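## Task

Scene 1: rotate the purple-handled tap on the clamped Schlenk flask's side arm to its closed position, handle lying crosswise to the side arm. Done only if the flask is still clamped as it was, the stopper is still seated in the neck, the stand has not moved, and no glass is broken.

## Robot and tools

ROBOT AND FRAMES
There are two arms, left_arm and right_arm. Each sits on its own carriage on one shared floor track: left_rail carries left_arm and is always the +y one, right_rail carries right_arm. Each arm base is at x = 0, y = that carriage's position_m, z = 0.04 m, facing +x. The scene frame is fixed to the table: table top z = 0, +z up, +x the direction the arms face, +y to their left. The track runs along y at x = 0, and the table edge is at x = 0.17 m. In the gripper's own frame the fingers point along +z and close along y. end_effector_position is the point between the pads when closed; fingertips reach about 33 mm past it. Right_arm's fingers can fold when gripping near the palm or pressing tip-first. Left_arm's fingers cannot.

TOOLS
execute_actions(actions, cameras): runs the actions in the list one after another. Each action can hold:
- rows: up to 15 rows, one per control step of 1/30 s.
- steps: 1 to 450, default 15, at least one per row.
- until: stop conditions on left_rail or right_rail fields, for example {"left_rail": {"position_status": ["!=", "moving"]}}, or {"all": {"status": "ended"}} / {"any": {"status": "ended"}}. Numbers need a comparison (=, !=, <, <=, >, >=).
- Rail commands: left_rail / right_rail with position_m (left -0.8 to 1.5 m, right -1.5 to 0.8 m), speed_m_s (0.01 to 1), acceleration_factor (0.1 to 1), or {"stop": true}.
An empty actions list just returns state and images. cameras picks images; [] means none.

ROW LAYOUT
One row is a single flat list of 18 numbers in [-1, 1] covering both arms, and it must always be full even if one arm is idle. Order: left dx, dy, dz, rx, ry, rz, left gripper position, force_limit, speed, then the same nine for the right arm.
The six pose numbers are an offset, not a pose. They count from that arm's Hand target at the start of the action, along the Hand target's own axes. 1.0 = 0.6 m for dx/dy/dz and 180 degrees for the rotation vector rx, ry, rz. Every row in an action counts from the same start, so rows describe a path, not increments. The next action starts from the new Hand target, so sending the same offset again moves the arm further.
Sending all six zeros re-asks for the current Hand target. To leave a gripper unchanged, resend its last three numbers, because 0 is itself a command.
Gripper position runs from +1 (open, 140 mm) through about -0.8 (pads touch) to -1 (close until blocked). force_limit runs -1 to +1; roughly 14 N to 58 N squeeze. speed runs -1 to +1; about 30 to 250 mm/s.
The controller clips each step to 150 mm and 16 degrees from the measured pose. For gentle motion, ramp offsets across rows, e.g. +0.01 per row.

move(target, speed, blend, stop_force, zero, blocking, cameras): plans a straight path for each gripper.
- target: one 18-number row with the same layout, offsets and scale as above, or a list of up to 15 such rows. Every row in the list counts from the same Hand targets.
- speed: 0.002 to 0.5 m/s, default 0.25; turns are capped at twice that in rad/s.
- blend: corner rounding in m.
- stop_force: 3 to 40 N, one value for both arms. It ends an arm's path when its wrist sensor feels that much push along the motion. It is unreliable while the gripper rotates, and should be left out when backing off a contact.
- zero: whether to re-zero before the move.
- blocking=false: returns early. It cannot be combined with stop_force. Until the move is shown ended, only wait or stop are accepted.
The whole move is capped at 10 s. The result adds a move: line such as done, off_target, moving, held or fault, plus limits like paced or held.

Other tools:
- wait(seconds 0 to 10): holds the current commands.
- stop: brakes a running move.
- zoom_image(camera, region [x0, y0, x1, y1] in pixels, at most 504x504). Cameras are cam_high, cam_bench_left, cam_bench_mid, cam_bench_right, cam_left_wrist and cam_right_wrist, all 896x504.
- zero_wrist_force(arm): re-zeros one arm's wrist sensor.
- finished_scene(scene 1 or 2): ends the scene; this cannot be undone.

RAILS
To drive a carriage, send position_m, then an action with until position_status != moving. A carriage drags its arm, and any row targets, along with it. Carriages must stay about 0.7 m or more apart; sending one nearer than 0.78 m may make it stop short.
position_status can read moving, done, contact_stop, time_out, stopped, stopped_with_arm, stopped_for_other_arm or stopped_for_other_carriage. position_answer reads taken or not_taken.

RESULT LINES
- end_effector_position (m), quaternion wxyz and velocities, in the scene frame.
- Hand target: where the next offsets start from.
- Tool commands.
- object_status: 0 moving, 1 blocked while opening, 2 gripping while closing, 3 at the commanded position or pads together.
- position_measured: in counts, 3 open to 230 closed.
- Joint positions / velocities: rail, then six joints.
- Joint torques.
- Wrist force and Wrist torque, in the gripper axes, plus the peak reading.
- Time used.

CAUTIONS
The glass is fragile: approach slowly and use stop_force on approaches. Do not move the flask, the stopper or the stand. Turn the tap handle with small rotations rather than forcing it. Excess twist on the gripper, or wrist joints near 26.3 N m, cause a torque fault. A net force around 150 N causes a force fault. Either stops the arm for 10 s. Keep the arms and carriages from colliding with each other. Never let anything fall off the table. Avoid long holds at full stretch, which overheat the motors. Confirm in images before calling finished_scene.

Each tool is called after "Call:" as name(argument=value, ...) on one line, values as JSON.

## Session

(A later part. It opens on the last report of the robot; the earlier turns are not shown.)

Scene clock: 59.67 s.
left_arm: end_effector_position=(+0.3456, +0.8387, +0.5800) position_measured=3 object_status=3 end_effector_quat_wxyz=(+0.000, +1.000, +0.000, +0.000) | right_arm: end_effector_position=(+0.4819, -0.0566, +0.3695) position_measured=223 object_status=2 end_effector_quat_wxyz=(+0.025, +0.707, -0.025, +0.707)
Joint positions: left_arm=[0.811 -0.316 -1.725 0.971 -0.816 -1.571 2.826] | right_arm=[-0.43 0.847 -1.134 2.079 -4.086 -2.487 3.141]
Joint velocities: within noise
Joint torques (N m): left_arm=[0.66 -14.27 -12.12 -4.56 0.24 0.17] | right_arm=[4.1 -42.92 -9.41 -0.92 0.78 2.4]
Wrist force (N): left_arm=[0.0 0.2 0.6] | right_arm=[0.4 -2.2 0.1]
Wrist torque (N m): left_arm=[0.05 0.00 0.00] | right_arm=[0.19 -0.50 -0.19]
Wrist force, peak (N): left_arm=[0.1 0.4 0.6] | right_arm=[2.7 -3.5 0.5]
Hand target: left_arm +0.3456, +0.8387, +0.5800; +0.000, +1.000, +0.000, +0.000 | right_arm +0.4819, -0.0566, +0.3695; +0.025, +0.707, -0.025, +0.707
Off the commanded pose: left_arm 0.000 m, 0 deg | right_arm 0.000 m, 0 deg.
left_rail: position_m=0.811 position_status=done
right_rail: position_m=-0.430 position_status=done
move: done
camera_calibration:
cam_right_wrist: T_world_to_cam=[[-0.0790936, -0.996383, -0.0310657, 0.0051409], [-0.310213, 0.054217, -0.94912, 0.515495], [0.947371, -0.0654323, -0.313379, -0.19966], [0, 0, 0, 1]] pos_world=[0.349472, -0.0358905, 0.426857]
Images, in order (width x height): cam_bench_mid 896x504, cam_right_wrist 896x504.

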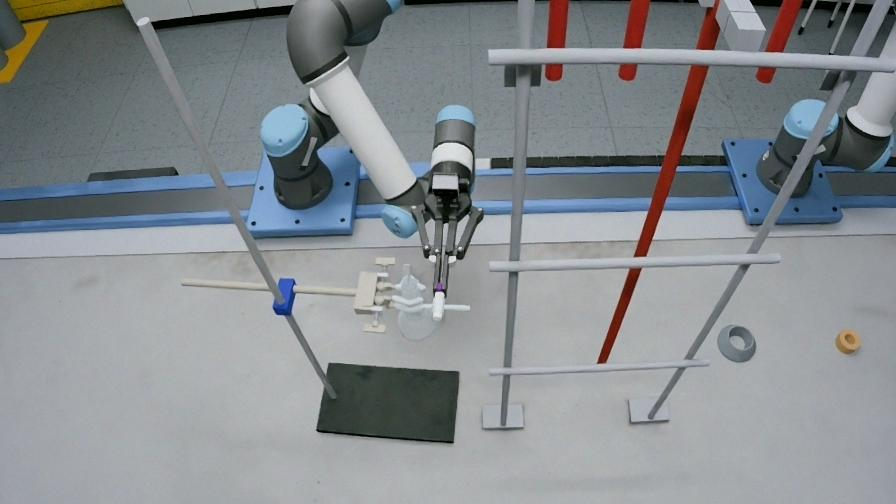

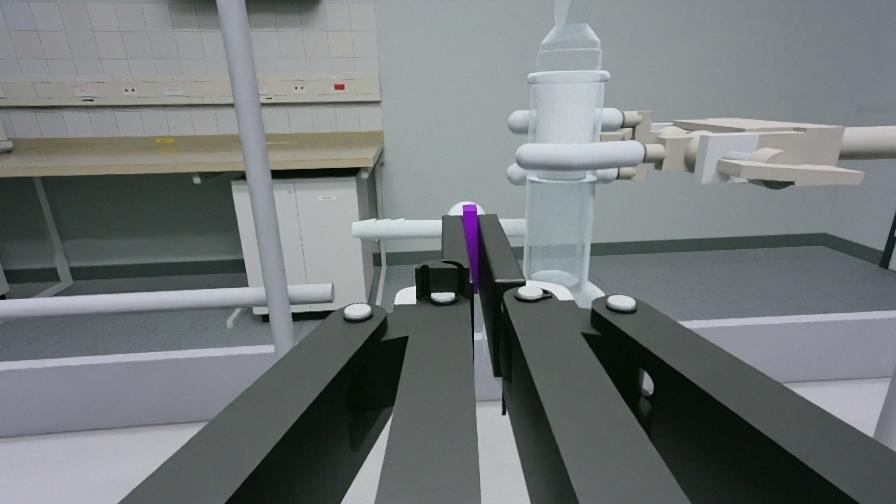

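Call:
move(target=[[0,0,0,0,0,0,1,1,1, 0,0,0,0,0,0,-0.6,-1,-1],[0,0,0,0,0,0,1,1,1, 0,0,-0.15,0,0,0,-0.6,-1,-1]], speed=[0.1, 0.15], cameras=["cam_right_wrist", "cam_bench_mid", "cam_high"])

Call:
zoom_image(camera="cam_right_wrist", region=[340, 100, 600, 340])

Call:
zoom_image(camera="cam_bench_mid", region=[380, 240, 480, 340])

Scene clock: 63.30 s.
left_arm: end_effector_position=(+0.3456, +0.8387, +0.5800) position_measured=3 object_status=3 end_effector_quat_wxyz=(+0.000, +1.000, +0.000, +0.000) | right_arm: end_effector_position=(+0.3922, -0.0503, +0.3695) position_measured=205 object_status=3 end_effector_quat_wxyz=(+0.025, +0.707, -0.025, +0.707)
Joint positions: left_arm=[0.811 -0.316 -1.725 0.971 -0.816 -1.571 2.826] | right_arm=[-0.43 1.038 -1.169 2.141 -4.113 -2.679 3.142]
Joint velocities: within noise
Joint torques (N m): left_arm=[0.74 -14.22 -11.86 -4.56 0.22 0.15] | right_arm=[10.08 -39.41 -7.37 -2.29 -1.41 -1.15]
Wrist force (N): left_arm=[-0.2 0.0 0.5] | right_arm=[1.7 -0.4 0.6]
Wrist torque (N m): left_arm=[0.00 0.03 0.00] | right_arm=[0.16 -0.47 -0.07]
Wrist force, peak (N): left_arm=[0.0 0.0 0.7] | right_arm=[2.3 -0.6 1.8]
Hand target: left_arm +0.3456, +0.8387, +0.5800; +0.000, +1.000, +0.000, +0.000 | right_arm +0.3921, -0.0503, +0.3695; +0.025, +0.707, -0.025, +0.707
Off the commanded pose: left_arm 0.000 m, 0 deg | right_arm 0.000 m, 0 deg.
left_rail: position_m=0.811 position_status=done
right_rail: position_m=-0.430 position_status=done
move: done
camera_calibration:
cam_right_wrist: T_world_to_cam=[[-0.0790948, -0.996375, -0.0313225, 0.00437693], [-0.310236, 0.0544637, -0.949098, 0.48735], [0.947363, -0.0653514, -0.313419, -0.11427], [0, 0, 0, 1]] pos_world=[0.259795, -0.0296495, 0.426866]
Images, in order (width x height): cam_high 896x504, cam_bench_mid 896x504, cam_right_wrist 896x504.

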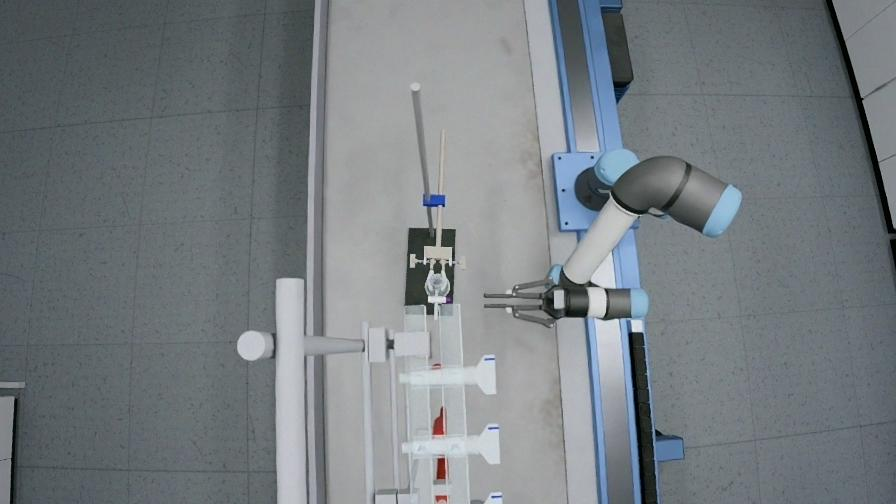

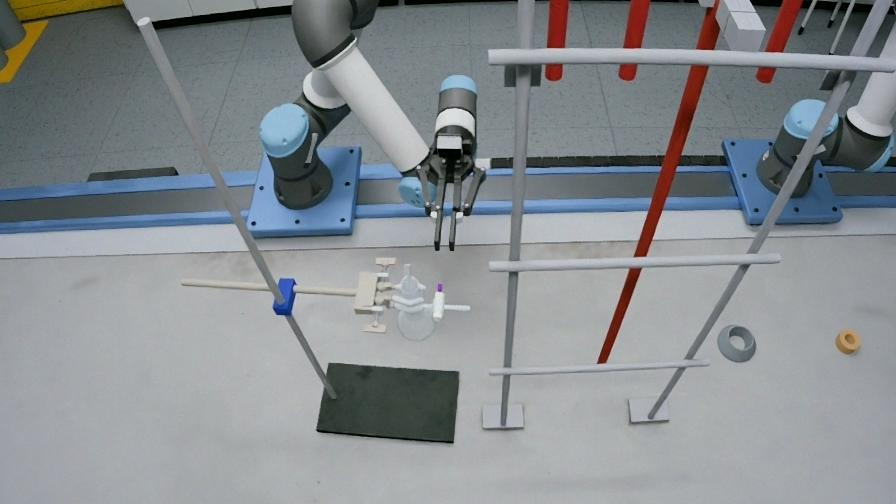

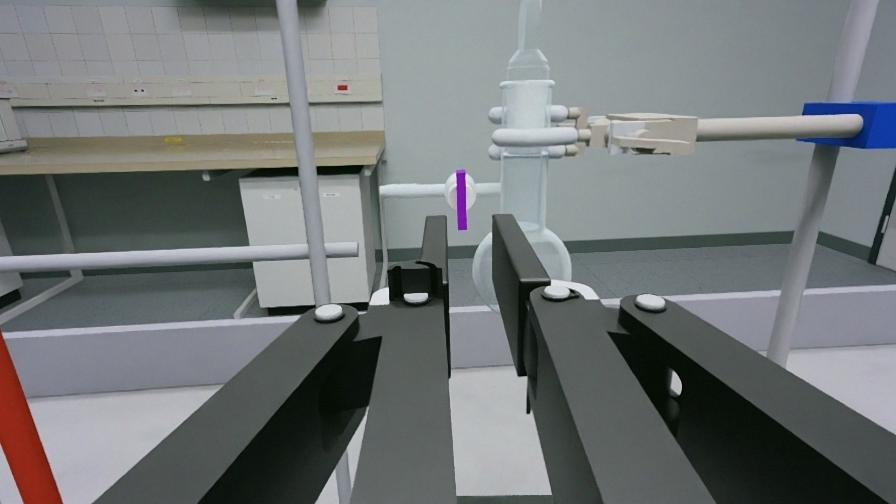

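Scaled by 1.938.

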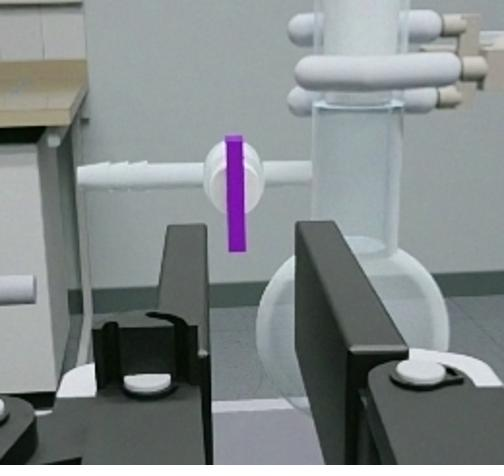

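Scaled by 5.040.

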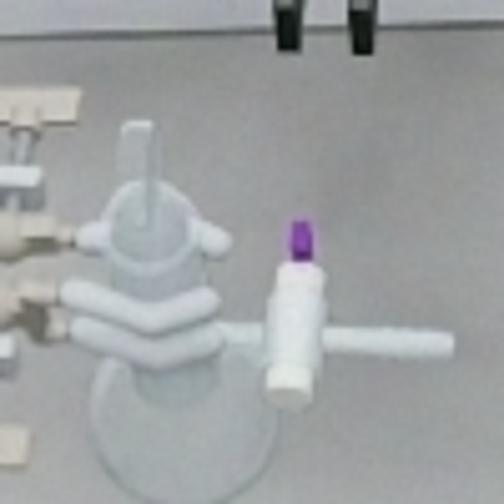

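Call:
finished_scene(scene=1)

The scene is finished: the task was done.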